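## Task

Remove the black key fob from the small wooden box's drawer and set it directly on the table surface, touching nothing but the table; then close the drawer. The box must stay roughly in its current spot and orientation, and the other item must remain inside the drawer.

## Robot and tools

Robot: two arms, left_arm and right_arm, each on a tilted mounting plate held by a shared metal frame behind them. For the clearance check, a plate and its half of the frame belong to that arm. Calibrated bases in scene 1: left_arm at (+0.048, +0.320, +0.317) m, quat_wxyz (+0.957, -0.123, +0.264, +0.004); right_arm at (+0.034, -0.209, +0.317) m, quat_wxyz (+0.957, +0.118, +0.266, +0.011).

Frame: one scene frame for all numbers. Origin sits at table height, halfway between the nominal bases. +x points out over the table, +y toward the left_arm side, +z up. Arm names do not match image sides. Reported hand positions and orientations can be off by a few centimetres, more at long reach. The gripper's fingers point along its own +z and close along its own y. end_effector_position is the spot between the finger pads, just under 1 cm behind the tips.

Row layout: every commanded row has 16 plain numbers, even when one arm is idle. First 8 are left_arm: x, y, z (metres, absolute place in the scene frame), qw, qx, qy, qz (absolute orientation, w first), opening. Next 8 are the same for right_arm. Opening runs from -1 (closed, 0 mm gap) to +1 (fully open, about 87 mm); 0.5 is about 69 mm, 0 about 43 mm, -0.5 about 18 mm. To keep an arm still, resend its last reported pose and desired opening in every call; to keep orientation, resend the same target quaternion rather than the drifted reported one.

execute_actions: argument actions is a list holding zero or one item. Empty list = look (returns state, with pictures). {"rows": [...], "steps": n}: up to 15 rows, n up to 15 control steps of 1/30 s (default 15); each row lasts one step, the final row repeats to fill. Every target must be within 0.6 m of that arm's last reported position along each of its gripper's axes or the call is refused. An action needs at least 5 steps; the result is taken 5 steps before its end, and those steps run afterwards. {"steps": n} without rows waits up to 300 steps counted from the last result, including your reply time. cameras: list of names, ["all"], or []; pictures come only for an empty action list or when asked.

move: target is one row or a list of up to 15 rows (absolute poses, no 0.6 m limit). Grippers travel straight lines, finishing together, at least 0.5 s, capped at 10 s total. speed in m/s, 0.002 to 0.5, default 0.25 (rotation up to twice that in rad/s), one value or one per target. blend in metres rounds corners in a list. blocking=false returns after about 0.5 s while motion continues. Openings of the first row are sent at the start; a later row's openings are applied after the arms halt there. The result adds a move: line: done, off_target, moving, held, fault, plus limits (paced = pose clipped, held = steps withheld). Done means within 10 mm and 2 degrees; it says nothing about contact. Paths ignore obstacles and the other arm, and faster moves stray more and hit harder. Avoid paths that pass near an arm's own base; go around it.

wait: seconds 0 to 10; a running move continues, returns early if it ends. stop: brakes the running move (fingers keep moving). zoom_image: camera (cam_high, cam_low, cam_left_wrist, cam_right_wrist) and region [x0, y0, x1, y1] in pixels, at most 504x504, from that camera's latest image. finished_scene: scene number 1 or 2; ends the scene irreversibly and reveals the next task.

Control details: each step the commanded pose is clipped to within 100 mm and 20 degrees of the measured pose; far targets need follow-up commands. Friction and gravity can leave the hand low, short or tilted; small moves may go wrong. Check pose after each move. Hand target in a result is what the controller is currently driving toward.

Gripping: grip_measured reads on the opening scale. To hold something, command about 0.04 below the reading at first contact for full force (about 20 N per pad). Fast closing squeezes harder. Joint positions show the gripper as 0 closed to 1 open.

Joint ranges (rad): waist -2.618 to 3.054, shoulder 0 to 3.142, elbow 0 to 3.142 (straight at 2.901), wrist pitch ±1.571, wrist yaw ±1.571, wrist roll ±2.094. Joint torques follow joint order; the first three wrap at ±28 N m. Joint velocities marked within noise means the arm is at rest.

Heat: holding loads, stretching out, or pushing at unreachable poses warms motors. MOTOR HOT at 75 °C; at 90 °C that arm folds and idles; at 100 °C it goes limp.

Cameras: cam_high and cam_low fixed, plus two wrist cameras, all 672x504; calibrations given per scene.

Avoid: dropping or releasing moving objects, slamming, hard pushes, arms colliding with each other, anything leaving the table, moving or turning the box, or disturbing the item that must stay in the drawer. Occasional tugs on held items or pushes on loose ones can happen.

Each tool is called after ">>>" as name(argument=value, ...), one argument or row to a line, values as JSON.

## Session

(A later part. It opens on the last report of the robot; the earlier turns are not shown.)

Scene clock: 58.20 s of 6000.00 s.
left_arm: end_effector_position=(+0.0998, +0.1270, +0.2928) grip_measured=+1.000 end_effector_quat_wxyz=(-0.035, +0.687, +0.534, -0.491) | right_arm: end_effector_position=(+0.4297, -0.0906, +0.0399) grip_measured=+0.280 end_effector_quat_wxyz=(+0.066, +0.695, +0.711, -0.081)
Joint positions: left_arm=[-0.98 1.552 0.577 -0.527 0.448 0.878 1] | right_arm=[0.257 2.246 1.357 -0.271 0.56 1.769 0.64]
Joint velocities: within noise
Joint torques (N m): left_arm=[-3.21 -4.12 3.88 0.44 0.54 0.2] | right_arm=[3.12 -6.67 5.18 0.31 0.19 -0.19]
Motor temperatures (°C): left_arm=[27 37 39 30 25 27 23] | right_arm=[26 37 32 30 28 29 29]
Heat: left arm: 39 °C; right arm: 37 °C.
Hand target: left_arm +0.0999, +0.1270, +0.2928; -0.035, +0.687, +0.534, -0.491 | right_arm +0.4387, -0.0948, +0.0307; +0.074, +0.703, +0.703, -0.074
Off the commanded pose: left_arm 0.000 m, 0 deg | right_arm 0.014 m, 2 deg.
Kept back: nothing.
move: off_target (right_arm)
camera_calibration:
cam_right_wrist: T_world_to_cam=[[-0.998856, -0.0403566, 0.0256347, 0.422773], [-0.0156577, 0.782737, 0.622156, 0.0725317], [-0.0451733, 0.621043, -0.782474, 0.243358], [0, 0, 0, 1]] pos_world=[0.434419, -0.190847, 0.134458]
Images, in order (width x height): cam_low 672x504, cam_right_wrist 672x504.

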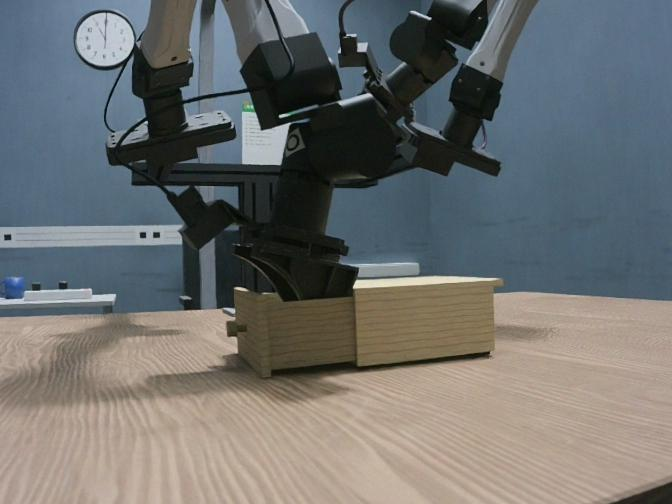

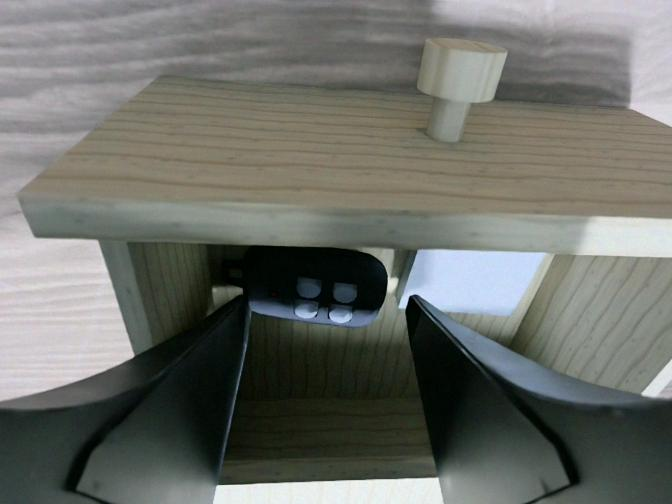

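>>> move(
  target=[
    [0.0998,0.1270,0.2928,-0.035,0.687,0.534,-0.491,1,0.443,-0.093,0.075,0.0740,0.7032,0.7032,-0.0740,0.2],
    [0.0998,0.1270,0.2928,-0.035,0.687,0.534,-0.491,1,0.440,-0.0935,0.043,0.0740,0.7032,0.7032,-0.0740,0.2],
  ],
  speed=0.1,
  cameras=["cam_right_wrist"],
)

Scene clock: 60.30 s of 6000.00 s.
left_arm: end_effector_position=(+0.0998, +0.1270, +0.2928) grip_measured=+1.000 end_effector_quat_wxyz=(-0.035, +0.687, +0.534, -0.491) | right_arm: end_effector_position=(+0.4347, -0.0913, +0.0495) grip_measured=+0.200 end_effector_quat_wxyz=(+0.068, +0.701, +0.706, -0.077)
Joint positions: left_arm=[-0.98 1.552 0.577 -0.527 0.448 0.878 1] | right_arm=[0.261 2.217 1.352 -0.288 0.562 1.785 0.6]
Joint velocities: within noise
Joint torques (N m): left_arm=[-3.21 -4.04 3.79 0.43 0.54 0.2] | right_arm=[3.88 -7.23 4.7 0.19 0.19 -0.24]
Motor temperatures (°C): left_arm=[27 37 39 30 25 27 23] | right_arm=[26 37 32 30 28 29 29]
Heat: left arm: 39 °C; right arm: 37 °C.
Hand target: left_arm +0.0999, +0.1270, +0.2928; -0.035, +0.687, +0.534, -0.491 | right_arm +0.4398, -0.0937, +0.0432; +0.074, +0.703, +0.703, -0.074
Off the commanded pose: left_arm 0.000 m, 0 deg | right_arm 0.009 m, 1 deg.
Kept back: nothing.
move: done
camera_calibration:
cam_right_wrist: T_world_to_cam=[[-0.999527, -0.0269341, 0.0148109, 0.429549], [-0.0118277, 0.781764, 0.623463, 0.0653489], [-0.028371, 0.622993, -0.781713, 0.244367], [0, 0, 0, 1]] pos_world=[0.437052, -0.191757, 0.14392]
Images, in order (width x height): cam_right_wrist 672x504.

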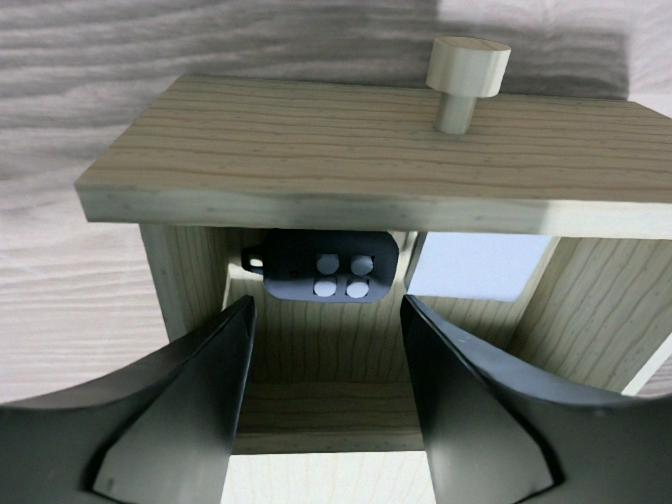

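>>> move(
  target=[
    [0.0998,0.1270,0.2928,-0.035,0.687,0.534,-0.491,1,0.442,-0.100,0.066,0.0740,0.7032,0.7032,-0.0740,0.2],
    [0.0998,0.1270,0.2928,-0.035,0.687,0.534,-0.491,1,0.442,-0.100,0.066,0.0740,0.7032,0.7032,-0.0740,-0.5],
    [0.0998,0.1270,0.2928,-0.035,0.687,0.534,-0.491,1,0.440,-0.1015,0.033,0.0740,0.7032,0.7032,-0.0740,-0.5],
    [0.0998,0.1270,0.2928,-0.035,0.687,0.534,-0.491,1,0.422,-0.1015,0.033,0.0740,0.7032,0.7032,-0.0740,-0.5],
  ],
  speed=0.1,
  cameras=["cam_right_wrist","cam_low"],
)

Scene clock: 66.53 s of 6000.00 s.
left_arm: end_effector_position=(+0.0998, +0.1270, +0.2928) grip_measured=+1.000 end_effector_quat_wxyz=(-0.035, +0.687, +0.534, -0.491) | right_arm: end_effector_position=(+0.4362, -0.1007, +0.0398) grip_measured=-0.500 end_effector_quat_wxyz=(+0.085, +0.709, +0.697, -0.064)
Joint positions: left_arm=[-0.98 1.552 0.577 -0.527 0.448 0.878 1] | right_arm=[0.237 2.22 1.3 -0.177 0.565 1.764 0.25]
Joint velocities: within noise
Joint torques (N m): left_arm=[-3.23 -4.1 3.82 0.43 0.55 0.19] | right_arm=[4.1 -7.69 0.77 0.1 0.07 -0.24]
Motor temperatures (°C): left_arm=[27 37 39 30 25 27 23] | right_arm=[26 38 32 30 28 29 29]
Heat: left arm: 39 °C; right arm: 38 °C.
Hand target: left_arm +0.0999, +0.1270, +0.2928; -0.035, +0.687, +0.534, -0.491 | right_arm +0.4220, -0.1016, +0.0333; +0.074, +0.703, +0.703, -0.074
Off the commanded pose: left_arm 0.000 m, 0 deg | right_arm 0.016 m, 2 deg.
Kept back: nothing.
move: off_target (right_arm); target 2's new opening was sent with right_arm's hand 0.020 m and 2 deg from that target
camera_calibration:
cam_right_wrist: T_world_to_cam=[[-0.999574, -0.00668946, -0.0283948, 0.434714], [-0.0228229, 0.785566, 0.618357, 0.0841723], [0.0181695, 0.618742, -0.785384, 0.222105], [0, 0, 0, 1]] pos_world=[0.432415, -0.20064, 0.134733]
Images, in order (width x height): cam_low 672x504, cam_right_wrist 672x504.

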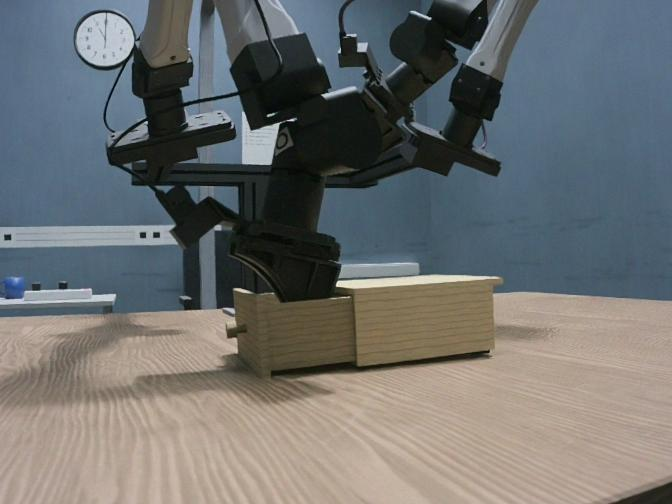

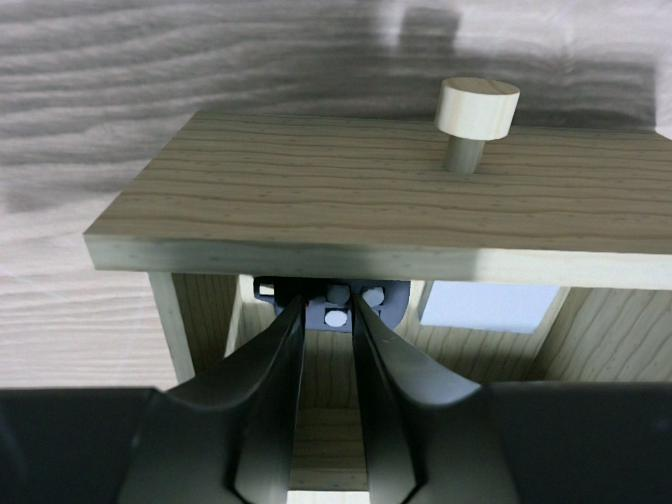

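>>> move(
  target=[0.0998,0.1270,0.2928,-0.035,0.687,0.534,-0.491,1,0.408,-0.1015,0.033,0.0740,0.7032,0.7032,-0.0740,-0.5],
  speed=0.1,
  cameras=["cam_right_wrist"],
)

Scene clock: 67.60 s of 6000.00 s.
left_arm: end_effector_position=(+0.0998, +0.1270, +0.2928) grip_measured=+1.000 end_effector_quat_wxyz=(-0.035, +0.687, +0.534, -0.491) | right_arm: end_effector_position=(+0.4335, -0.1010, +0.0399) grip_measured=-0.500 end_effector_quat_wxyz=(+0.095, +0.715, +0.691, -0.050)
Joint positions: left_arm=[-0.98 1.552 0.577 -0.527 0.448 0.878 1] | right_arm=[0.237 2.204 1.241 -0.095 0.565 1.765 0.25]
Joint velocities: within noise
Joint torques (N m): left_arm=[-3.29 -4.08 3.82 0.44 0.54 0.18] | right_arm=[4.56 -7.46 0.31 -0.21 0.15 -0.19]
Motor temperatures (°C): left_arm=[27 37 39 30 25 27 23] | right_arm=[26 38 31 30 28 29 29]
Heat: left arm: 39 °C; right arm: 38 °C.
Hand target: left_arm +0.0999, +0.1270, +0.2928; -0.035, +0.687, +0.534, -0.491 | right_arm +0.4084, -0.1017, +0.0335; +0.074, +0.703, +0.703, -0.074
Off the commanded pose: left_arm 0.000 m, 0 deg | right_arm 0.026 m, 4 deg.
Kept back: nothing.
move: off_target (right_arm)
camera_calibration:
cam_right_wrist: T_world_to_cam=[[-0.99794, 0.00678711, -0.0638015, 0.434063], [-0.0344679, 0.78201, 0.622312, 0.0888216], [0.0541171, 0.623229, -0.780165, 0.207087], [0, 0, 0, 1]] pos_world=[0.425023, -0.201468, 0.133981]
Images, in order (width x height): cam_right_wrist 672x504.

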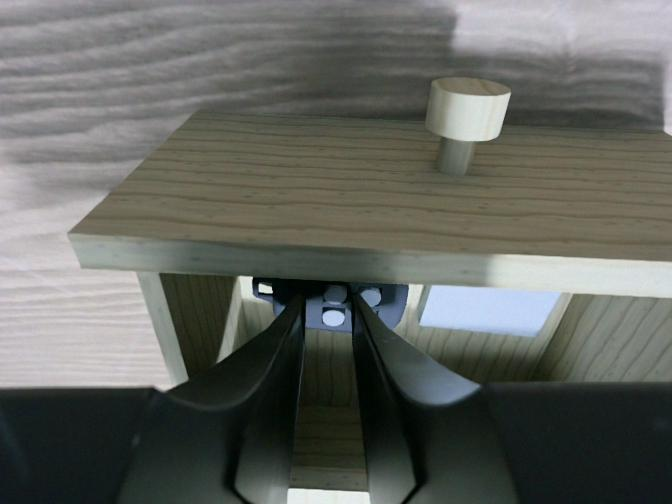

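>>> move(
  target=[0.0998,0.1270,0.2928,-0.035,0.687,0.534,-0.491,1,0.398,-0.1015,0.038,0.0740,0.7032,0.7032,-0.0740,-0.5],
  speed=0.1,
  cameras=["cam_right_wrist"],
)

Scene clock: 68.53 s of 6000.00 s.
left_arm: end_effector_position=(+0.0998, +0.1270, +0.2928) grip_measured=+1.000 end_effector_quat_wxyz=(-0.035, +0.687, +0.534, -0.491) | right_arm: end_effector_position=(+0.4298, -0.1014, +0.0400) grip_measured=-0.500 end_effector_quat_wxyz=(+0.101, +0.722, +0.683, -0.040)
Joint positions: left_arm=[-0.98 1.552 0.577 -0.527 0.448 0.878 1] | right_arm=[0.238 2.193 1.193 -0.035 0.565 1.777 0.25]
Joint velocities: within noise
Joint torques (N m): left_arm=[-3.19 -4.11 3.81 0.43 0.56 0.2] | right_arm=[5.15 -8.38 -0.44 -0.47 0.18 -0.22]
Motor temperatures (°C): left_arm=[27 37 39 30 25 27 23] | right_arm=[26 38 31 30 28 29 29]
Heat: left arm: 39 °C; right arm: 38 °C.
Hand target: left_arm +0.0999, +0.1270, +0.2928; -0.035, +0.687, +0.534, -0.491 | right_arm +0.3988, -0.1019, +0.0380; +0.074, +0.703, +0.703, -0.073
Off the commanded pose: left_arm 0.000 m, 0 deg | right_arm 0.032 m, 6 deg.
Kept back: nothing.
move: off_target (right_arm)
camera_calibration:
cam_right_wrist: T_world_to_cam=[[-0.99577, 0.0261831, -0.0880769, 0.432383], [-0.0348188, 0.779537, 0.625387, 0.088705], [0.0850338, 0.625808, -0.775328, 0.194346], [0, 0, 0, 1]] pos_world=[0.417117, -0.202093, 0.13329]
Images, in order (width x height): cam_right_wrist 672x504.

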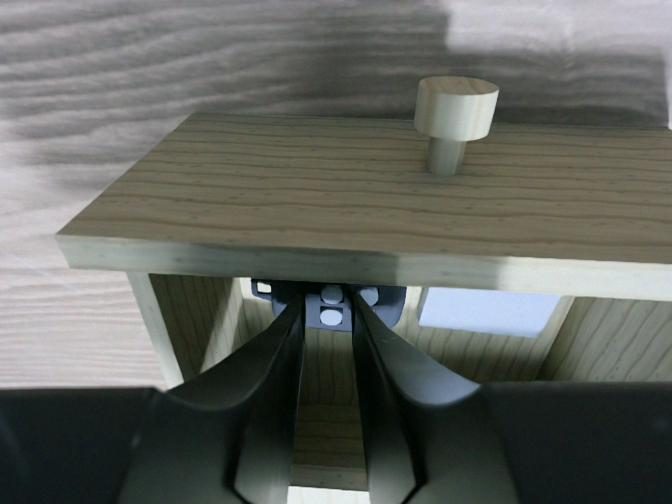

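>>> move(
  target=[0.0998,0.1270,0.2928,-0.035,0.687,0.534,-0.491,1,0.396,-0.1015,0.046,0.0740,0.7032,0.7032,-0.0740,-0.5],
  speed=0.1,
  cameras=["cam_right_wrist"],
)

Scene clock: 69.57 s of 6000.00 s.
left_arm: end_effector_position=(+0.0998, +0.1270, +0.2928) grip_measured=+1.000 end_effector_quat_wxyz=(-0.035, +0.687, +0.534, -0.491) | right_arm: end_effector_position=(+0.4141, -0.1005, +0.0404) grip_measured=-0.500 end_effector_quat_wxyz=(+0.091, +0.716, +0.690, -0.052)
Joint positions: left_arm=[-0.98 1.552 0.577 -0.527 0.448 0.878 1] | right_arm=[0.245 2.185 1.162 -0.049 0.565 1.78 0.25]
Joint velocities: within noise
Joint torques (N m): left_arm=[-3.18 -4.07 3.81 0.43 0.54 0.19] | right_arm=[5.27 -9.76 0.43 -0.52 0.16 -0.15]
Motor temperatures (°C): left_arm=[27 37 39 30 25 27 23] | right_arm=[26 38 31 30 28 29 29]
Heat: left arm: 39 °C; right arm: 38 °C.
Hand target: left_arm +0.0999, +0.1270, +0.2928; -0.035, +0.687, +0.534, -0.491 | right_arm +0.3964, -0.1017, +0.0455; +0.074, +0.703, +0.703, -0.074
Off the commanded pose: left_arm 0.000 m, 0 deg | right_arm 0.019 m, 4 deg.
Kept back: nothing.
move: off_target (right_arm)
camera_calibration:
cam_right_wrist: T_world_to_cam=[[-0.998398, 0.00960234, -0.0557675, 0.41493], [-0.0273536, 0.780823, 0.624154, 0.084305], [0.0495379, 0.624679, -0.779309, 0.210217], [0, 0, 0, 1]] pos_world=[0.406157, -0.20113, 0.134344]
Images, in order (width x height): cam_right_wrist 672x504.

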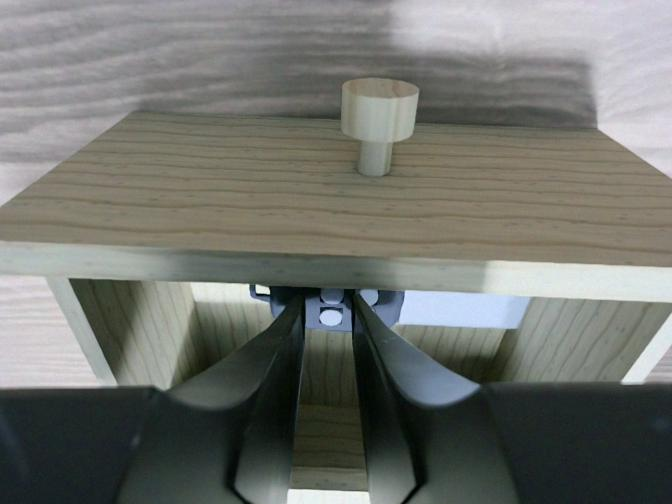

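>>> move(
  target=[0.0998,0.1270,0.2928,-0.035,0.687,0.534,-0.491,1,0.438,-0.1015,0.046,0.0740,0.7032,0.7032,-0.0740,-0.5],
  speed=0.1,
  cameras=["cam_right_wrist"],
)

Scene clock: 71.00 s of 6000.00 s.
left_arm: end_effector_position=(+0.0998, +0.1270, +0.2928) grip_measured=+1.000 end_effector_quat_wxyz=(-0.035, +0.687, +0.534, -0.491) | right_arm: end_effector_position=(+0.4448, -0.0995, +0.0535) grip_measured=-0.500 end_effector_quat_wxyz=(+0.083, +0.708, +0.699, -0.063)
Joint positions: left_arm=[-0.98 1.552 0.577 -0.527 0.448 0.878 1] | right_arm=[0.245 2.189 1.326 -0.239 0.564 1.77 0.25]
Joint velocities: within noise
Joint torques (N m): left_arm=[-3.25 -4.05 3.82 0.43 0.53 0.19] | right_arm=[3.84 -7.12 4.22 -0.05 0.12 -0.23]
Motor temperatures (°C): left_arm=[27 37 39 30 25 27 23] | right_arm=[26 38 31 30 28 29 29]
Heat: left arm: 39 °C; right arm: 38 °C.
Hand target: left_arm +0.0999, +0.1270, +0.2928; -0.035, +0.687, +0.534, -0.491 | right_arm +0.4379, -0.1016, +0.0462; +0.074, +0.703, +0.703, -0.074
Off the commanded pose: left_arm 0.000 m, 0 deg | right_arm 0.010 m, 2 deg.
Kept back: nothing.
move: done
camera_calibration:
cam_right_wrist: T_world_to_cam=[[-0.999608, -0.0102187, -0.0260693, 0.443228], [-0.0242257, 0.782487, 0.622195, 0.0750198], [0.0140409, 0.622583, -0.782428, 0.233992], [0, 0, 0, 1]] pos_world=[0.441586, -0.199852, 0.147959]
Images, in order (width x height): cam_right_wrist 672x504.

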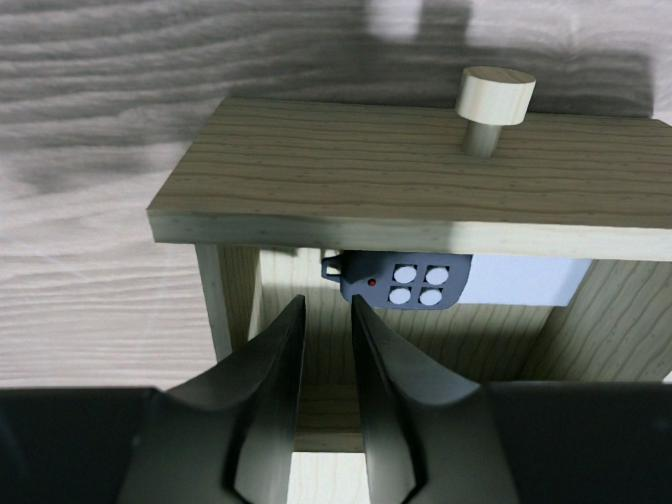

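>>> move(
  target=[
    [0.0998,0.1270,0.2928,-0.035,0.687,0.534,-0.491,1,0.423,-0.100,0.060,0.0740,0.7032,0.7032,-0.0740,-0.5],
    [0.0998,0.1270,0.2928,-0.035,0.687,0.534,-0.491,1,0.421,-0.1015,0.035,0.0740,0.7032,0.7032,-0.0740,-0.5],
    [0.0998,0.1270,0.2928,-0.035,0.687,0.534,-0.491,1,0.438,-0.1015,0.039,0.0740,0.7032,0.7032,-0.0740,-0.5],
  ],
  speed=0.1,
  cameras=["cam_right_wrist"],
)

Scene clock: 72.77 s of 6000.00 s.
left_arm: end_effector_position=(+0.0998, +0.1270, +0.2928) grip_measured=+1.000 end_effector_quat_wxyz=(-0.035, +0.687, +0.534, -0.491) | right_arm: end_effector_position=(+0.4450, -0.0976, +0.0467) grip_measured=-0.500 end_effector_quat_wxyz=(+0.083, +0.707, +0.700, -0.062)
Joint positions: left_arm=[-0.98 1.552 0.577 -0.527 0.448 0.878 1] | right_arm=[0.244 2.213 1.338 -0.224 0.562 1.764 0.25]
Joint velocities: within noise
Joint torques (N m): left_arm=[-3.19 -4.08 3.82 0.43 0.54 0.19] | right_arm=[3.4 -7.36 4.12 -0.04 0.12 -0.24]
Motor temperatures (°C): left_arm=[27 37 39 30 25 27 23] | right_arm=[26 38 31 30 28 29 29]
Heat: left arm: 39 °C; right arm: 38 °C.
Hand target: left_arm +0.0999, +0.1270, +0.2928; -0.035, +0.687, +0.534, -0.491 | right_arm +0.4380, -0.1014, +0.0393; +0.074, +0.703, +0.703, -0.074
Off the commanded pose: left_arm 0.000 m, 0 deg | right_arm 0.011 m, 2 deg.
Kept back: nothing.
move: off_target (right_arm)
camera_calibration:
cam_right_wrist: T_world_to_cam=[[-0.999538, -0.013369, -0.0272999, 0.443035], [-0.0274698, 0.781823, 0.622895, 0.0790969], [0.0130162, 0.623357, -0.781829, 0.228028], [0, 0, 0, 1]] pos_world=[0.442035, -0.198059, 0.141104]
Images, in order (width x height): cam_right_wrist 672x504.

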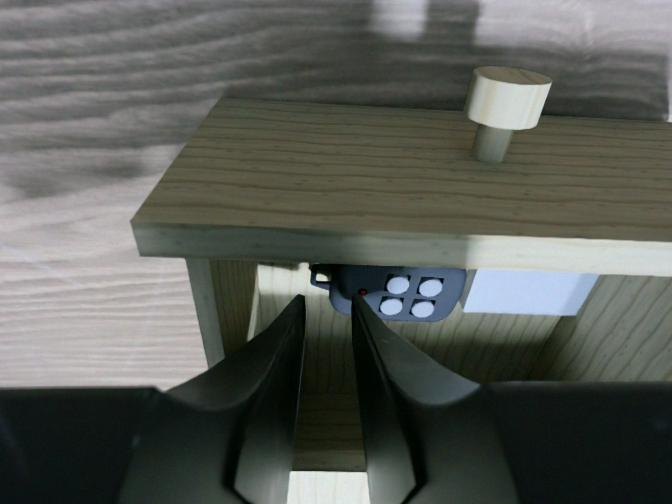

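>>> move(
  target=[
    [0.0998,0.1270,0.2928,-0.035,0.687,0.534,-0.491,1,0.424,-0.101,0.060,0.0740,0.7032,0.7032,-0.0740,-0.5],
    [0.0998,0.1270,0.2928,-0.035,0.687,0.534,-0.491,1,0.421,-0.1025,0.033,0.0740,0.7032,0.7032,-0.0740,-0.5],
    [0.0998,0.1270,0.2928,-0.035,0.687,0.534,-0.491,1,0.434,-0.1025,0.030,0.0740,0.7032,0.7032,-0.0740,-0.5],
  ],
  speed=0.1,
  cameras=["cam_right_wrist"],
)

Scene clock: 74.10 s of 6000.00 s.
left_arm: end_effector_position=(+0.0998, +0.1270, +0.2928) grip_measured=+1.000 end_effector_quat_wxyz=(-0.035, +0.687, +0.534, -0.491) | right_arm: end_effector_position=(+0.4233, -0.0998, +0.0411) grip_measured=-0.500 end_effector_quat_wxyz=(+0.066, +0.692, +0.714, -0.084)
Joint positions: left_arm=[-0.98 1.552 0.577 -0.527 0.448 0.878 1] | right_arm=[0.241 2.222 1.313 -0.248 0.559 1.745 0.25]
Joint velocities: within noise
Joint torques (N m): left_arm=[-3.18 -4.01 3.86 0.44 0.54 0.2] | right_arm=[2.86 -6.24 5.29 0.44 0.13 -0.16]
Motor temperatures (°C): left_arm=[27 38 39 30 25 27 23] | right_arm=[26 38 31 30 28 29 29]
Heat: left arm: 39 °C; right arm: 38 °C.
Hand target: left_arm +0.0999, +0.1270, +0.2928; -0.035, +0.687, +0.534, -0.491 | right_arm +0.4336, -0.1029, +0.0308; +0.074, +0.703, +0.703, -0.074
Off the commanded pose: left_arm 0.000 m, 0 deg | right_arm 0.016 m, 2 deg.
Kept back: nothing.
move: off_target (right_arm)
camera_calibration:
cam_right_wrist: T_world_to_cam=[[-0.998268, -0.0497043, 0.0314577, 0.414535], [-0.0196264, 0.785587, 0.61844, 0.0809962], [-0.0554519, 0.616752, -0.785202, 0.253745], [0, 0, 0, 1]] pos_world=[0.429478, -0.199523, 0.136109]
Images, in order (width x height): cam_right_wrist 672x504.

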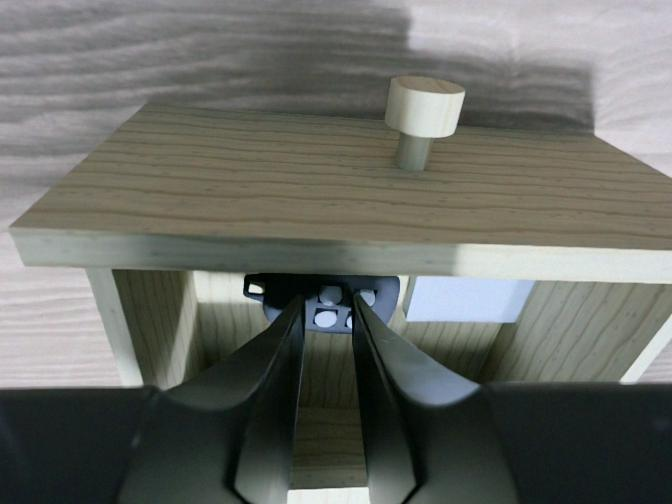

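>>> move(
  target=[0.0998,0.1270,0.2928,-0.035,0.687,0.534,-0.491,1,0.445,-0.1025,0.032,0.0740,0.7032,0.7032,-0.0740,-0.5],
  speed=0.05,
  cameras=["cam_right_wrist"],
)

Scene clock: 75.17 s of 6000.00 s.
left_arm: end_effector_position=(+0.0998, +0.1270, +0.2928) grip_measured=+1.000 end_effector_quat_wxyz=(-0.035, +0.687, +0.534, -0.491) | right_arm: end_effector_position=(+0.4323, -0.0993, +0.0424) grip_measured=-0.500 end_effector_quat_wxyz=(+0.062, +0.690, +0.717, -0.085)
Joint positions: left_arm=[-0.98 1.552 0.577 -0.527 0.448 0.878 1] | right_arm=[0.238 2.233 1.365 -0.294 0.552 1.738 0.25]
Joint velocities: within noise
Joint torques (N m): left_arm=[-3.18 -4.1 3.78 0.43 0.54 0.19] | right_arm=[3.04 -6.41 5.57 0.43 0.19 -0.09]
Motor temperatures (°C): left_arm=[27 38 39 29 25 27 23] | right_arm=[26 38 31 30 28 29 29]
Heat: left arm: 39 °C; right arm: 38 °C.
Hand target: left_arm +0.0999, +0.1270, +0.2928; -0.035, +0.687, +0.534, -0.491 | right_arm +0.4446, -0.1030, +0.0329; +0.074, +0.703, +0.703, -0.074
Off the commanded pose: left_arm 0.000 m, 0 deg | right_arm 0.017 m, 3 deg.
Kept back: nothing.
move: off_target (right_arm)
camera_calibration:
cam_right_wrist: T_world_to_cam=[[-0.997712, -0.055213, 0.0390176, 0.422402], [-0.0190155, 0.782988, 0.621747, 0.0792708], [-0.0648788, 0.619582, -0.782246, 0.259202], [0, 0, 0, 1]] pos_world=[0.43976, -0.199343, 0.136992]
Images, in order (width x height): cam_right_wrist 672x504.

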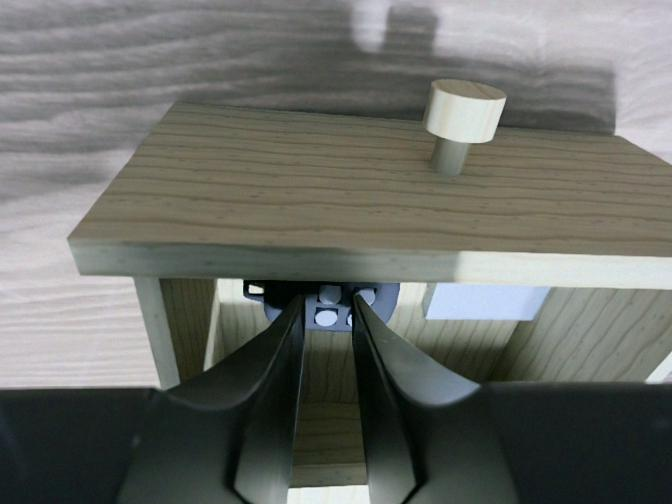

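>>> move(
  target=[
    [0.0998,0.1270,0.2928,-0.035,0.687,0.534,-0.491,1,0.437,-0.099,0.072,0.0740,0.7032,0.7032,-0.0740,-0.5],
    [0.0998,0.1270,0.2928,-0.035,0.687,0.534,-0.491,1,0.437,-0.099,0.072,0.0740,0.7032,0.7032,-0.0740,0.24],
    [0.0998,0.1270,0.2928,-0.035,0.687,0.534,-0.491,1,0.436,-0.099,0.043,0.0740,0.7032,0.7032,-0.0740,0.24],
  ],
  speed=0.1,
  cameras=["cam_right_wrist"],
)

Scene clock: 77.87 s of 6000.00 s.
left_arm: end_effector_position=(+0.0998, +0.1270, +0.2928) grip_measured=+1.000 end_effector_quat_wxyz=(-0.035, +0.687, +0.534, -0.491) | right_arm: end_effector_position=(+0.4326, -0.0953, +0.0501) grip_measured=+0.240 end_effector_quat_wxyz=(+0.070, +0.702, +0.705, -0.073)
Joint positions: left_arm=[-0.98 1.552 0.577 -0.527 0.448 0.878 1] | right_arm=[0.253 2.202 1.321 -0.26 0.557 1.775 0.62]
Joint velocities: within noise
Joint torques (N m): left_arm=[-3.22 -4.08 3.78 0.44 0.55 0.19] | right_arm=[3.44 -7.28 4.66 0.08 0.19 -0.23]
Motor temperatures (°C): left_arm=[27 38 39 29 25 27 23] | right_arm=[26 38 31 30 28 29 29]
Heat: left arm: 39 °C; right arm: 38 °C.
Hand target: left_arm +0.0999, +0.1270, +0.2928; -0.035, +0.687, +0.534, -0.491 | right_arm +0.4358, -0.0992, +0.0433; +0.074, +0.703, +0.703, -0.074
Off the commanded pose: left_arm 0.000 m, 0 deg | right_arm 0.009 m, 1 deg.
Kept back: nothing.
move: done; target 2's new opening was sent with right_arm's hand 0.018 m and 2 deg from that target
camera_calibration:
cam_right_wrist: T_world_to_cam=[[-0.999664, -0.0248358, 0.007486, 0.427909], [-0.0146961, 0.780074, 0.625515, 0.0690513], [-0.0213748, 0.625195, -0.780176, 0.244343], [0, 0, 0, 1]] pos_world=[0.434002, -0.196, 0.144235]
Images, in order (width x height): cam_right_wrist 672x504.

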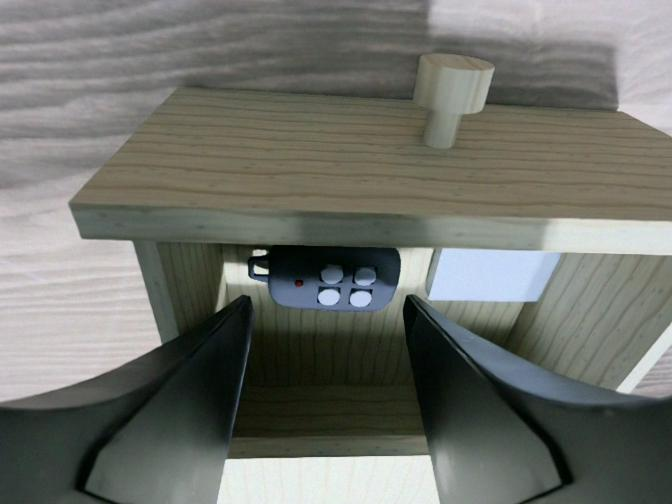

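>>> move(
  target=[
    [0.0998,0.1270,0.2928,-0.035,0.687,0.534,-0.491,1,0.435,-0.087,0.055,0.0740,0.7032,0.7032,-0.0740,0.24],
    [0.0998,0.1270,0.2928,-0.035,0.687,0.534,-0.491,1,0.4345,-0.0895,0.028,0.0740,0.7032,0.7032,-0.0740,0.24],
  ],
  speed=0.08,
  cameras=["cam_right_wrist","cam_low"],
)

Scene clock: 79.77 s of 6000.00 s.
left_arm: end_effector_position=(+0.0998, +0.1270, +0.2928) grip_measured=+1.000 end_effector_quat_wxyz=(-0.035, +0.687, +0.534, -0.491) | right_arm: end_effector_position=(+0.4274, -0.0893, +0.0350) grip_measured=+0.240 end_effector_quat_wxyz=(+0.068, +0.701, +0.706, -0.081)
Joint positions: left_arm=[-0.98 1.552 0.577 -0.527 0.448 0.878 1] | right_arm=[0.258 2.26 1.352 -0.252 0.565 1.786 0.62]
Joint velocities: within noise
Joint torques (N m): left_arm=[-3.21 -4.05 3.74 0.43 0.54 0.19] | right_arm=[4.1 -6.84 4.86 0.23 0.15 -0.26]
Motor temperatures (°C): left_arm=[27 37 39 29 25 27 23] | right_arm=[26 38 31 30 28 29 29]
Heat: left arm: 39 °C; right arm: 38 °C.
Hand target: left_arm +0.0999, +0.1270, +0.2928; -0.035, +0.687, +0.534, -0.491 | right_arm +0.4342, -0.0897, +0.0283; +0.074, +0.703, +0.703, -0.074
Off the commanded pose: left_arm 0.000 m, 0 deg | right_arm 0.010 m, 1 deg.
Kept back: nothing.
move: done
camera_calibration:
cam_right_wrist: T_world_to_cam=[[-0.999456, -0.0256401, 0.0207654, 0.422384], [-0.00727329, 0.785097, 0.61933, 0.0712162], [-0.0321825, 0.618842, -0.784856, 0.232916], [0, 0, 0, 1]] pos_world=[0.430168, -0.18922, 0.129928]
Images, in order (width x height): cam_low 672x504, cam_right_wrist 672x504.

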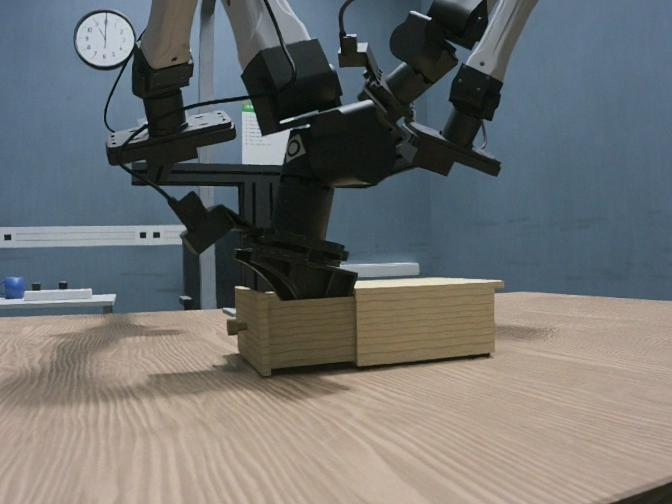

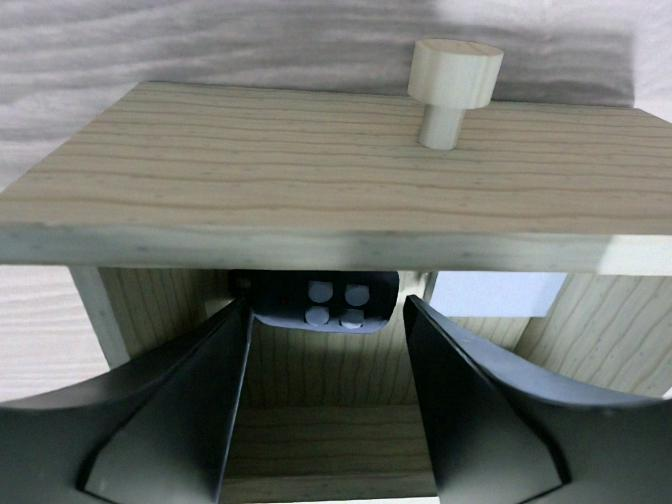

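>>> move(
  target=[0.0998,0.1270,0.2928,-0.035,0.687,0.534,-0.491,1,0.4345,-0.0895,0.028,0.0740,0.7032,0.7032,-0.0740,-0.05],
  speed=0.08,
  cameras=["cam_right_wrist"],
)

Scene clock: 80.70 s of 6000.00 s.
left_arm: end_effector_position=(+0.0998, +0.1270, +0.2928) grip_measured=+1.000 end_effector_quat_wxyz=(-0.035, +0.687, +0.534, -0.491) | right_arm: end_effector_position=(+0.4295, -0.0889, +0.0352) grip_measured=+0.142 end_effector_quat_wxyz=(+0.070, +0.702, +0.705, -0.078)
Joint positions: left_arm=[-0.98 1.552 0.577 -0.527 0.448 0.878 1] | right_arm=[0.258 2.26 1.354 -0.247 0.565 1.785 0.571]
Joint velocities: within noise
Joint torques (N m): left_arm=[-3.17 -4.05 3.82 0.42 0.54 0.19] | right_arm=[4.07 -6.98 4.72 0.22 0.17 -0.26]
Motor temperatures (°C): left_arm=[27 37 39 29 25 27 23] | right_arm=[26 38 31 30 28 29 29]
Heat: left arm: 39 °C; right arm: 38 °C.
Hand target: left_arm +0.0999, +0.1270, +0.2928; -0.035, +0.687, +0.534, -0.491 | right_arm +0.4343, -0.0897, +0.0282; +0.074, +0.703, +0.703, -0.074
Off the commanded pose: left_arm 0.000 m, 0 deg | right_arm 0.009 m, 1 deg.
Kept back: nothing.
move: done
camera_calibration:
cam_right_wrist: T_world_to_cam=[[-0.999598, -0.0241139, 0.014944, 0.42484], [-0.00965022, 0.784386, 0.620198, 0.071782], [-0.0266773, 0.619804, -0.784303, 0.230621], [0, 0, 0, 1]] pos_world=[0.431514, -0.189, 0.130009]
Images, in order (width x height): cam_right_wrist 672x504.

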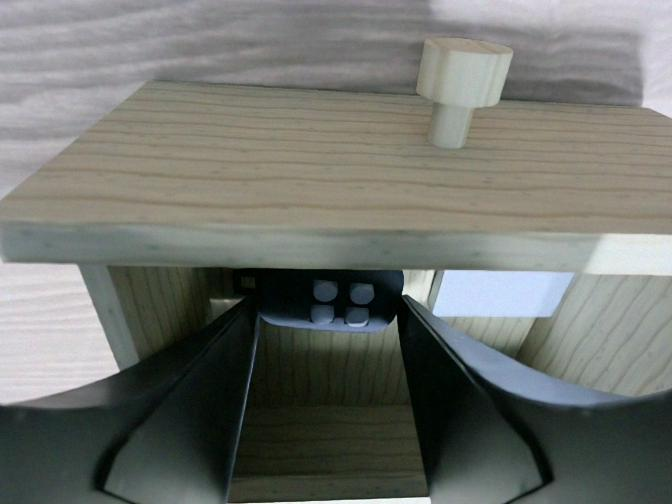

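>>> move(
  target=[
    [0.0998,0.1270,0.2928,-0.035,0.687,0.534,-0.491,1,0.433,-0.0895,0.06,0.0740,0.7032,0.7032,-0.0740,0.03],
    [0.0998,0.1270,0.2928,-0.035,0.687,0.534,-0.491,1,0.434,-0.092,0.145,0.0740,0.7032,0.7032,-0.0740,0.03],
  ],
  speed=[0.06,0.15],
  blend=0.01,
  cameras=["cam_right_wrist","cam_low"],
)

Scene clock: 82.63 s of 6000.00 s.
left_arm: end_effector_position=(+0.0998, +0.1270, +0.2928) grip_measured=+1.000 end_effector_quat_wxyz=(-0.035, +0.687, +0.534, -0.491) | right_arm: end_effector_position=(+0.4287, -0.0912, +0.1314) grip_measured=+0.142 end_effector_quat_wxyz=(+0.065, +0.701, +0.706, -0.081)
Joint positions: left_arm=[-0.98 1.552 0.577 -0.527 0.448 0.878 1] | right_arm=[0.342 1.977 1.278 -0.516 0.592 1.88 0.571]
Joint velocities: within noise
Joint torques (N m): left_arm=[-3.21 -4.11 3.82 0.43 0.54 0.2] | right_arm=[5.79 -11.4 3.64 -0.23 0.31 -0.06]
Motor temperatures (°C): left_arm=[27 37 39 29 25 27 23] | right_arm=[26 39 31 30 28 29 29]
Heat: left arm: 39 °C; right arm: 39 °C.
Hand target: left_arm +0.0999, +0.1270, +0.2928; -0.035, +0.687, +0.534, -0.491 | right_arm +0.4340, -0.0920, +0.1446; +0.074, +0.703, +0.703, -0.074
Off the commanded pose: left_arm 0.000 m, 0 deg | right_arm 0.015 m, 1 deg.
Kept back: nothing.
move: off_target (right_arm)
camera_calibration:
cam_right_wrist: T_world_to_cam=[[-0.999334, -0.0258656, 0.0257449, 0.420888], [-0.00425606, 0.783239, 0.621706, 0.0112648], [-0.0362452, 0.621182, -0.782828, 0.311583], [0, 0, 0, 1]] pos_world=[0.431949, -0.191486, 0.226076]
Images, in order (width x height): cam_low 672x504, cam_right_wrist 672x504.

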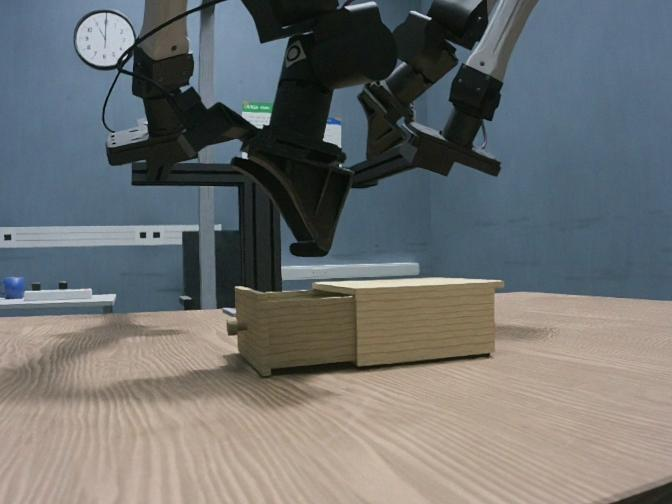

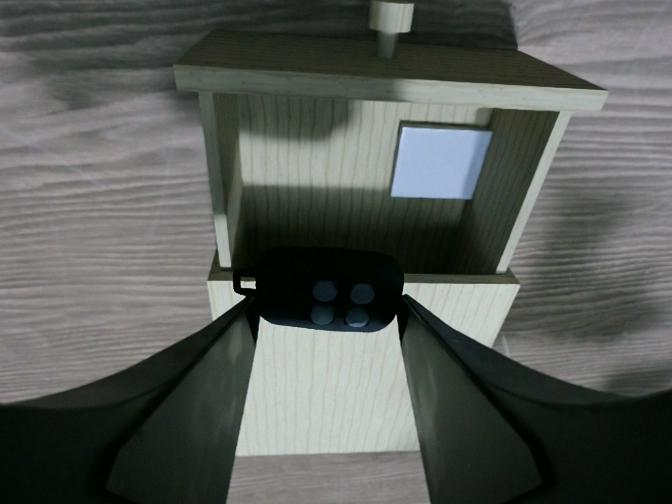

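>>> move(
  target=[
    [0.0998,0.1270,0.2928,-0.035,0.687,0.534,-0.491,1,0.455,-0.18,0.150,0.0740,0.7032,0.7032,-0.0740,0.03],
    [0.0998,0.1270,0.2928,-0.035,0.687,0.534,-0.491,1,0.480,-0.25,0.10,0.0740,0.7032,0.7032,-0.0740,0.03],
    [0.0998,0.1270,0.2928,-0.035,0.687,0.534,-0.491,1,0.480,-0.25,0.020,0.0740,0.7032,0.7032,-0.0740,0.03],
  ],
  speed=[0.2,0.2,0.08],
  blend=[0.03,0.02,0],
  cameras=["cam_right_wrist","cam_low"],
)

Scene clock: 85.50 s of 6000.00 s.
left_arm: end_effector_position=(+0.0998, +0.1270, +0.2928) grip_measured=+1.000 end_effector_quat_wxyz=(-0.035, +0.687, +0.534, -0.491) | right_arm: end_effector_position=(+0.4771, -0.2470, +0.0260) grip_measured=+0.142 end_effector_quat_wxyz=(+0.072, +0.703, +0.704, -0.077)
Joint positions: left_arm=[-0.98 1.552 0.577 -0.527 0.448 0.878 1] | right_arm=[-0.109 2.195 1.452 -0.238 0.387 1.426 0.571]
Joint velocities: within noise
Joint torques (N m): left_arm=[-3.22 -4.12 3.78 0.44 0.55 0.19] | right_arm=[1.57 -8.2 5.39 0.32 0.11 -0.23]
Motor temperatures (°C): left_arm=[27 37 39 29 25 27 23] | right_arm=[26 39 31 30 28 29 29]
Heat: left arm: 39 °C; right arm: 39 °C.
Hand target: left_arm +0.0999, +0.1270, +0.2928; -0.035, +0.687, +0.534, -0.491 | right_arm +0.4800, -0.2501, +0.0202; +0.074, +0.703, +0.703, -0.074
Off the commanded pose: left_arm 0.000 m, 0 deg | right_arm 0.007 m, 0 deg.
Kept back: nothing.
move: done
camera_calibration:
cam_right_wrist: T_world_to_cam=[[-0.999734, -0.0209882, 0.00959846, 0.469809], [-0.0105471, 0.78542, 0.618873, 0.202652], [-0.0205278, 0.618607, -0.785432, 0.319472], [0, 0, 0, 1]] pos_world=[0.478379, -0.346935, 0.120998]
Images, in order (width x height): cam_low 672x504, cam_right_wrist 672x504.

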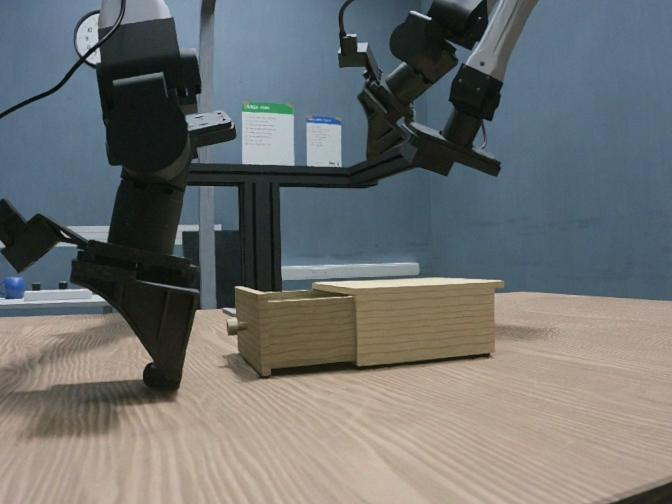

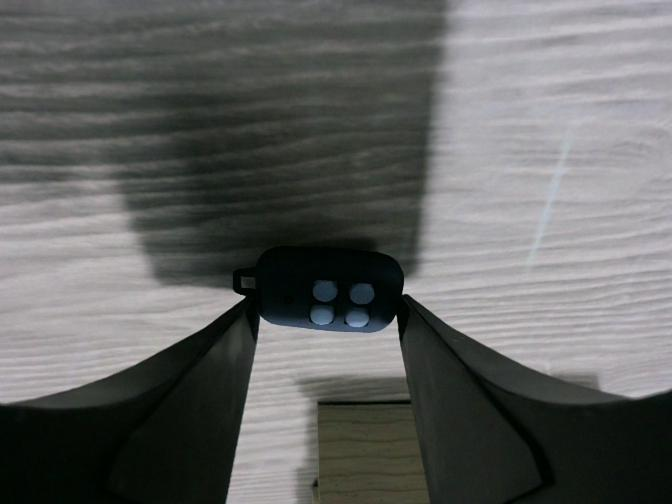

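>>> move(
  target=[0.0998,0.1270,0.2928,-0.035,0.687,0.534,-0.491,1,0.480,-0.25,0.008,0.0740,0.7032,0.7032,-0.0740,0.03],
  speed=0.05,
  cameras=["cam_right_wrist","cam_low"],
)

>>> zoom_image(
  camera="cam_low",
  region=[60, 280, 280, 445],
)

Scene clock: 86.43 s of 6000.00 s.
left_arm: end_effector_position=(+0.0998, +0.1270, +0.2928) grip_measured=+1.000 end_effector_quat_wxyz=(-0.035, +0.687, +0.534, -0.491) | right_arm: end_effector_position=(+0.4787, -0.2464, +0.0223) grip_measured=+0.142 end_effector_quat_wxyz=(+0.071, +0.700, +0.707, -0.077)
Joint positions: left_arm=[-0.98 1.552 0.577 -0.527 0.448 0.878 1] | right_arm=[-0.109 2.211 1.47 -0.24 0.386 1.417 0.571]
Joint velocities: within noise
Joint torques (N m): left_arm=[-3.21 -4.07 3.78 0.43 0.55 0.2] | right_arm=[1.16 -6.61 5.65 0.5 0.09 -0.16]
Motor temperatures (°C): left_arm=[27 37 39 29 25 27 23] | right_arm=[26 39 31 30 28 29 29]
Heat: left arm: 39 °C; right arm: 39 °C.
Hand target: left_arm +0.0999, +0.1270, +0.2928; -0.035, +0.687, +0.534, -0.491 | right_arm +0.4793, -0.2501, +0.0087; +0.074, +0.703, +0.703, -0.074
Off the commanded pose: left_arm 0.000 m, 0 deg | right_arm 0.015 m, 1 deg.
Kept back: nothing.
move: off_target (right_arm)
camera_calibration:
cam_right_wrist: T_world_to_cam=[[-0.99948, -0.0300443, 0.0116923, 0.469041], [-0.0163313, 0.784527, 0.61988, 0.206983], [-0.0277968, 0.619367, -0.784609, 0.319925], [0, 0, 0, 1]] pos_world=[0.48107, -0.346443, 0.117228]
Images, in order (width x height): cam_low 672x504, cam_right_wrist 672x504.

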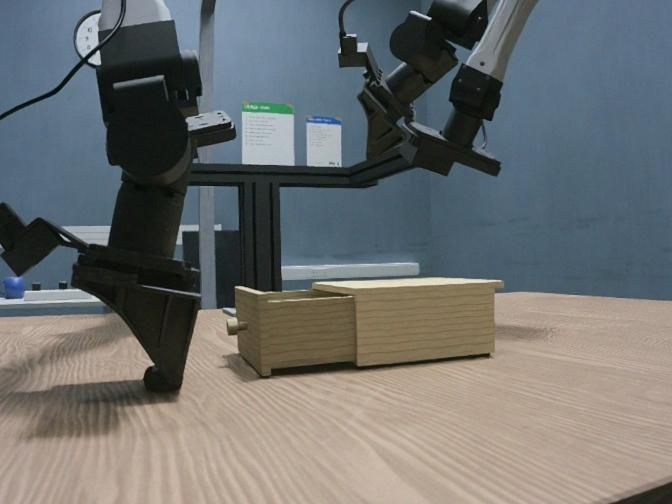

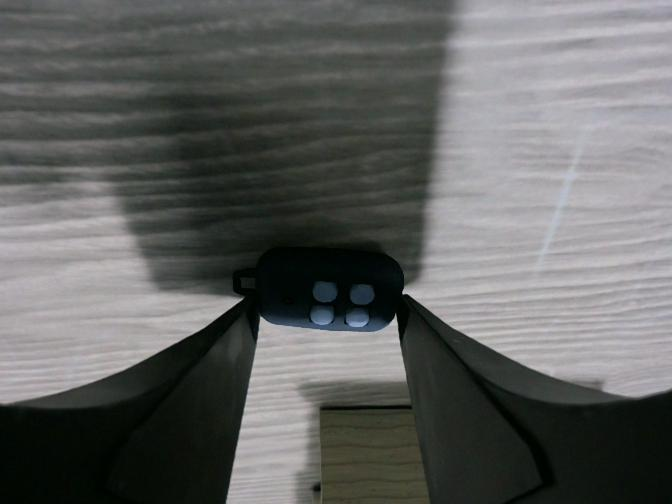

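Scaled by 2.291 from the camera's 672x504 image, which has a finer 960x720 frame.

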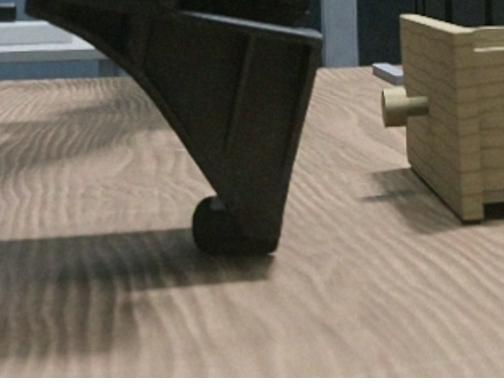

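>>> move(
  target=[0.0998,0.1270,0.2928,-0.035,0.687,0.534,-0.491,1,0.480,-0.25,0.000,0.0740,0.7032,0.7032,-0.0740,0.03],
  speed=0.05,
  cameras=["cam_low"],
)

>>> zoom_image(
  camera="cam_low",
  region=[100, 320, 220, 410],
)

Scene clock: 87.37 s of 6000.00 s.
left_arm: end_effector_position=(+0.0998, +0.1270, +0.2928) grip_measured=+1.000 end_effector_quat_wxyz=(-0.035, +0.687, +0.534, -0.491) | right_arm: end_effector_position=(+0.4785, -0.2466, +0.0220) grip_measured=+0.142 end_effector_quat_wxyz=(+0.068, +0.696, +0.710, -0.080)
Joint positions: left_arm=[-0.98 1.552 0.577 -0.527 0.448 0.878 1] | right_arm=[-0.109 2.216 1.484 -0.258 0.386 1.41 0.571]
Joint velocities: within noise
Joint torques (N m): left_arm=[-3.23 -4.08 3.84 0.43 0.54 0.19] | right_arm=[0.88 -5.41 5.46 0.79 0.08 -0.13]
Motor temperatures (°C): left_arm=[27 37 39 29 25 27 23] | right_arm=[26 39 31 30 28 29 29]
Heat: left arm: 39 °C; right arm: 39 °C.
Hand target: left_arm +0.0999, +0.1270, +0.2928; -0.035, +0.687, +0.534, -0.491 | right_arm +0.4787, -0.2502, +0.0017; +0.074, +0.703, +0.703, -0.074
Off the commanded pose: left_arm 0.000 m, 0 deg | right_arm 0.022 m, 1 deg.
Kept back: nothing.
move: off_target (right_arm)
Images, in order (width x height): cam_low 672x504.

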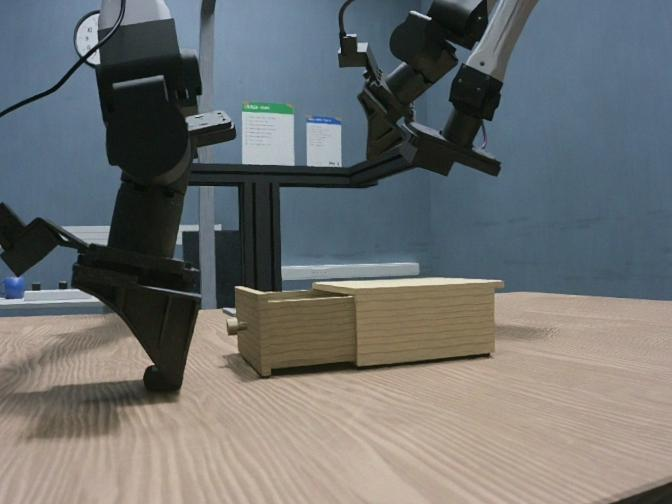

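Scaled by 4.200 from the camera's 672x504 image, which has a finer 960x720 frame.

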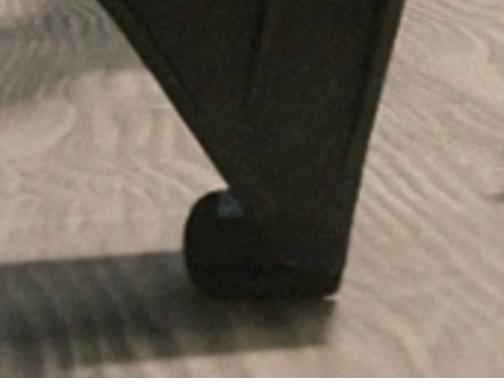

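>>> move(
  target=[
    [0.0998,0.1270,0.2928,-0.035,0.687,0.534,-0.491,1,0.479,-0.2475,0.014,0.0740,0.7032,0.7032,-0.0740,0.03],
    [0.0998,0.1270,0.2928,-0.035,0.687,0.534,-0.491,1,0.479,-0.2475,0.014,0.0740,0.7032,0.7032,-0.0740,0.30],
    [0.0998,0.1270,0.2928,-0.035,0.687,0.534,-0.491,1,0.479,-0.2475,0.10,0.0740,0.7032,0.7032,-0.0740,0.30],
  ],
  speed=[0.05,0.1,0.1],
  cameras=["cam_low","cam_right_wrist","cam_high"],
)

Scene clock: 90.17 s of 6000.00 s.
left_arm: end_effector_position=(+0.0998, +0.1270, +0.2928) grip_measured=+1.000 end_effector_quat_wxyz=(-0.035, +0.687, +0.534, -0.491) | right_arm: end_effector_position=(+0.4723, -0.2464, +0.0841) grip_measured=+0.300 end_effector_quat_wxyz=(+0.062, +0.701, +0.706, -0.079)
Joint positions: left_arm=[-0.98 1.552 0.577 -0.527 0.448 0.878 1] | right_arm=[-0.088 2.01 1.373 -0.369 0.389 1.443 0.65]
Joint velocities: within noise
Joint torques (N m): left_arm=[-3.22 -4.05 3.78 0.42 0.54 0.18] | right_arm=[3.3 -12.83 3.29 -0.02 0.32 -0.04]
Motor temperatures (°C): left_arm=[27 37 39 29 25 27 23] | right_arm=[26 39 31 30 28 29 29]
Heat: left arm: 39 °C; right arm: 39 °C.
Hand target: left_arm +0.0999, +0.1270, +0.2928; -0.035, +0.687, +0.534, -0.491 | right_arm +0.4789, -0.2474, +0.0994; +0.074, +0.703, +0.703, -0.074
Off the commanded pose: left_arm 0.000 m, 0 deg | right_arm 0.017 m, 1 deg.
Kept back: nothing.
move: off_target (right_arm)
camera_calibration:
cam_right_wrist: T_world_to_cam=[[-0.999326, -0.0259947, 0.0259091, 0.461626], [-0.00395247, 0.778059, 0.628179, 0.16046], [-0.0364882, 0.627654, -0.777637, 0.373784], [0, 0, 0, 1]] pos_world=[0.475588, -0.347454, 0.177911]
Images, in order (width x height): cam_high 672x504, cam_low 672x504, cam_right_wrist 672x504.

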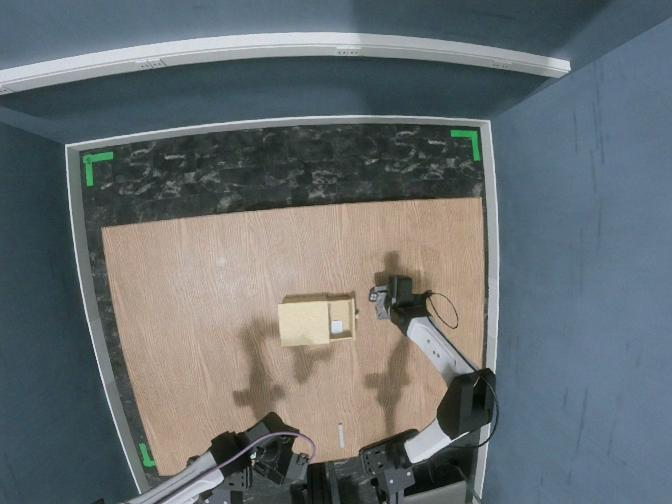

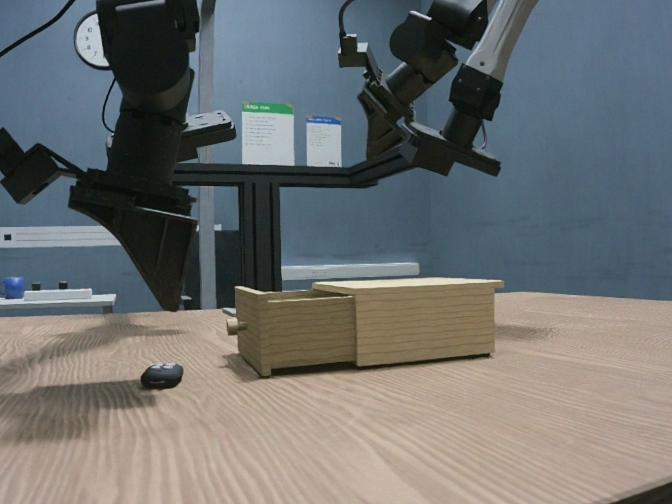

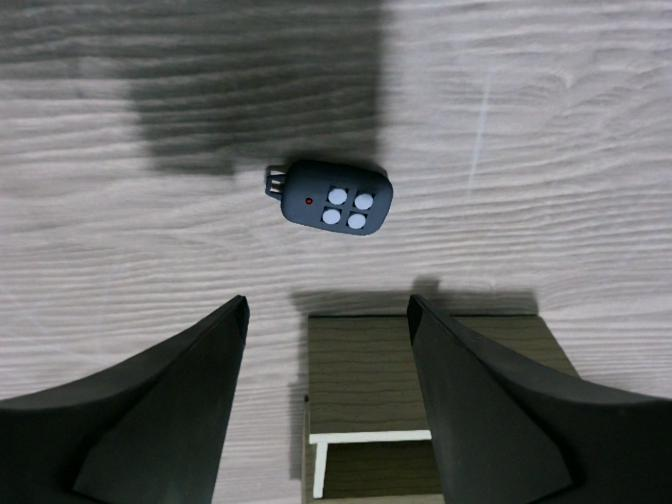

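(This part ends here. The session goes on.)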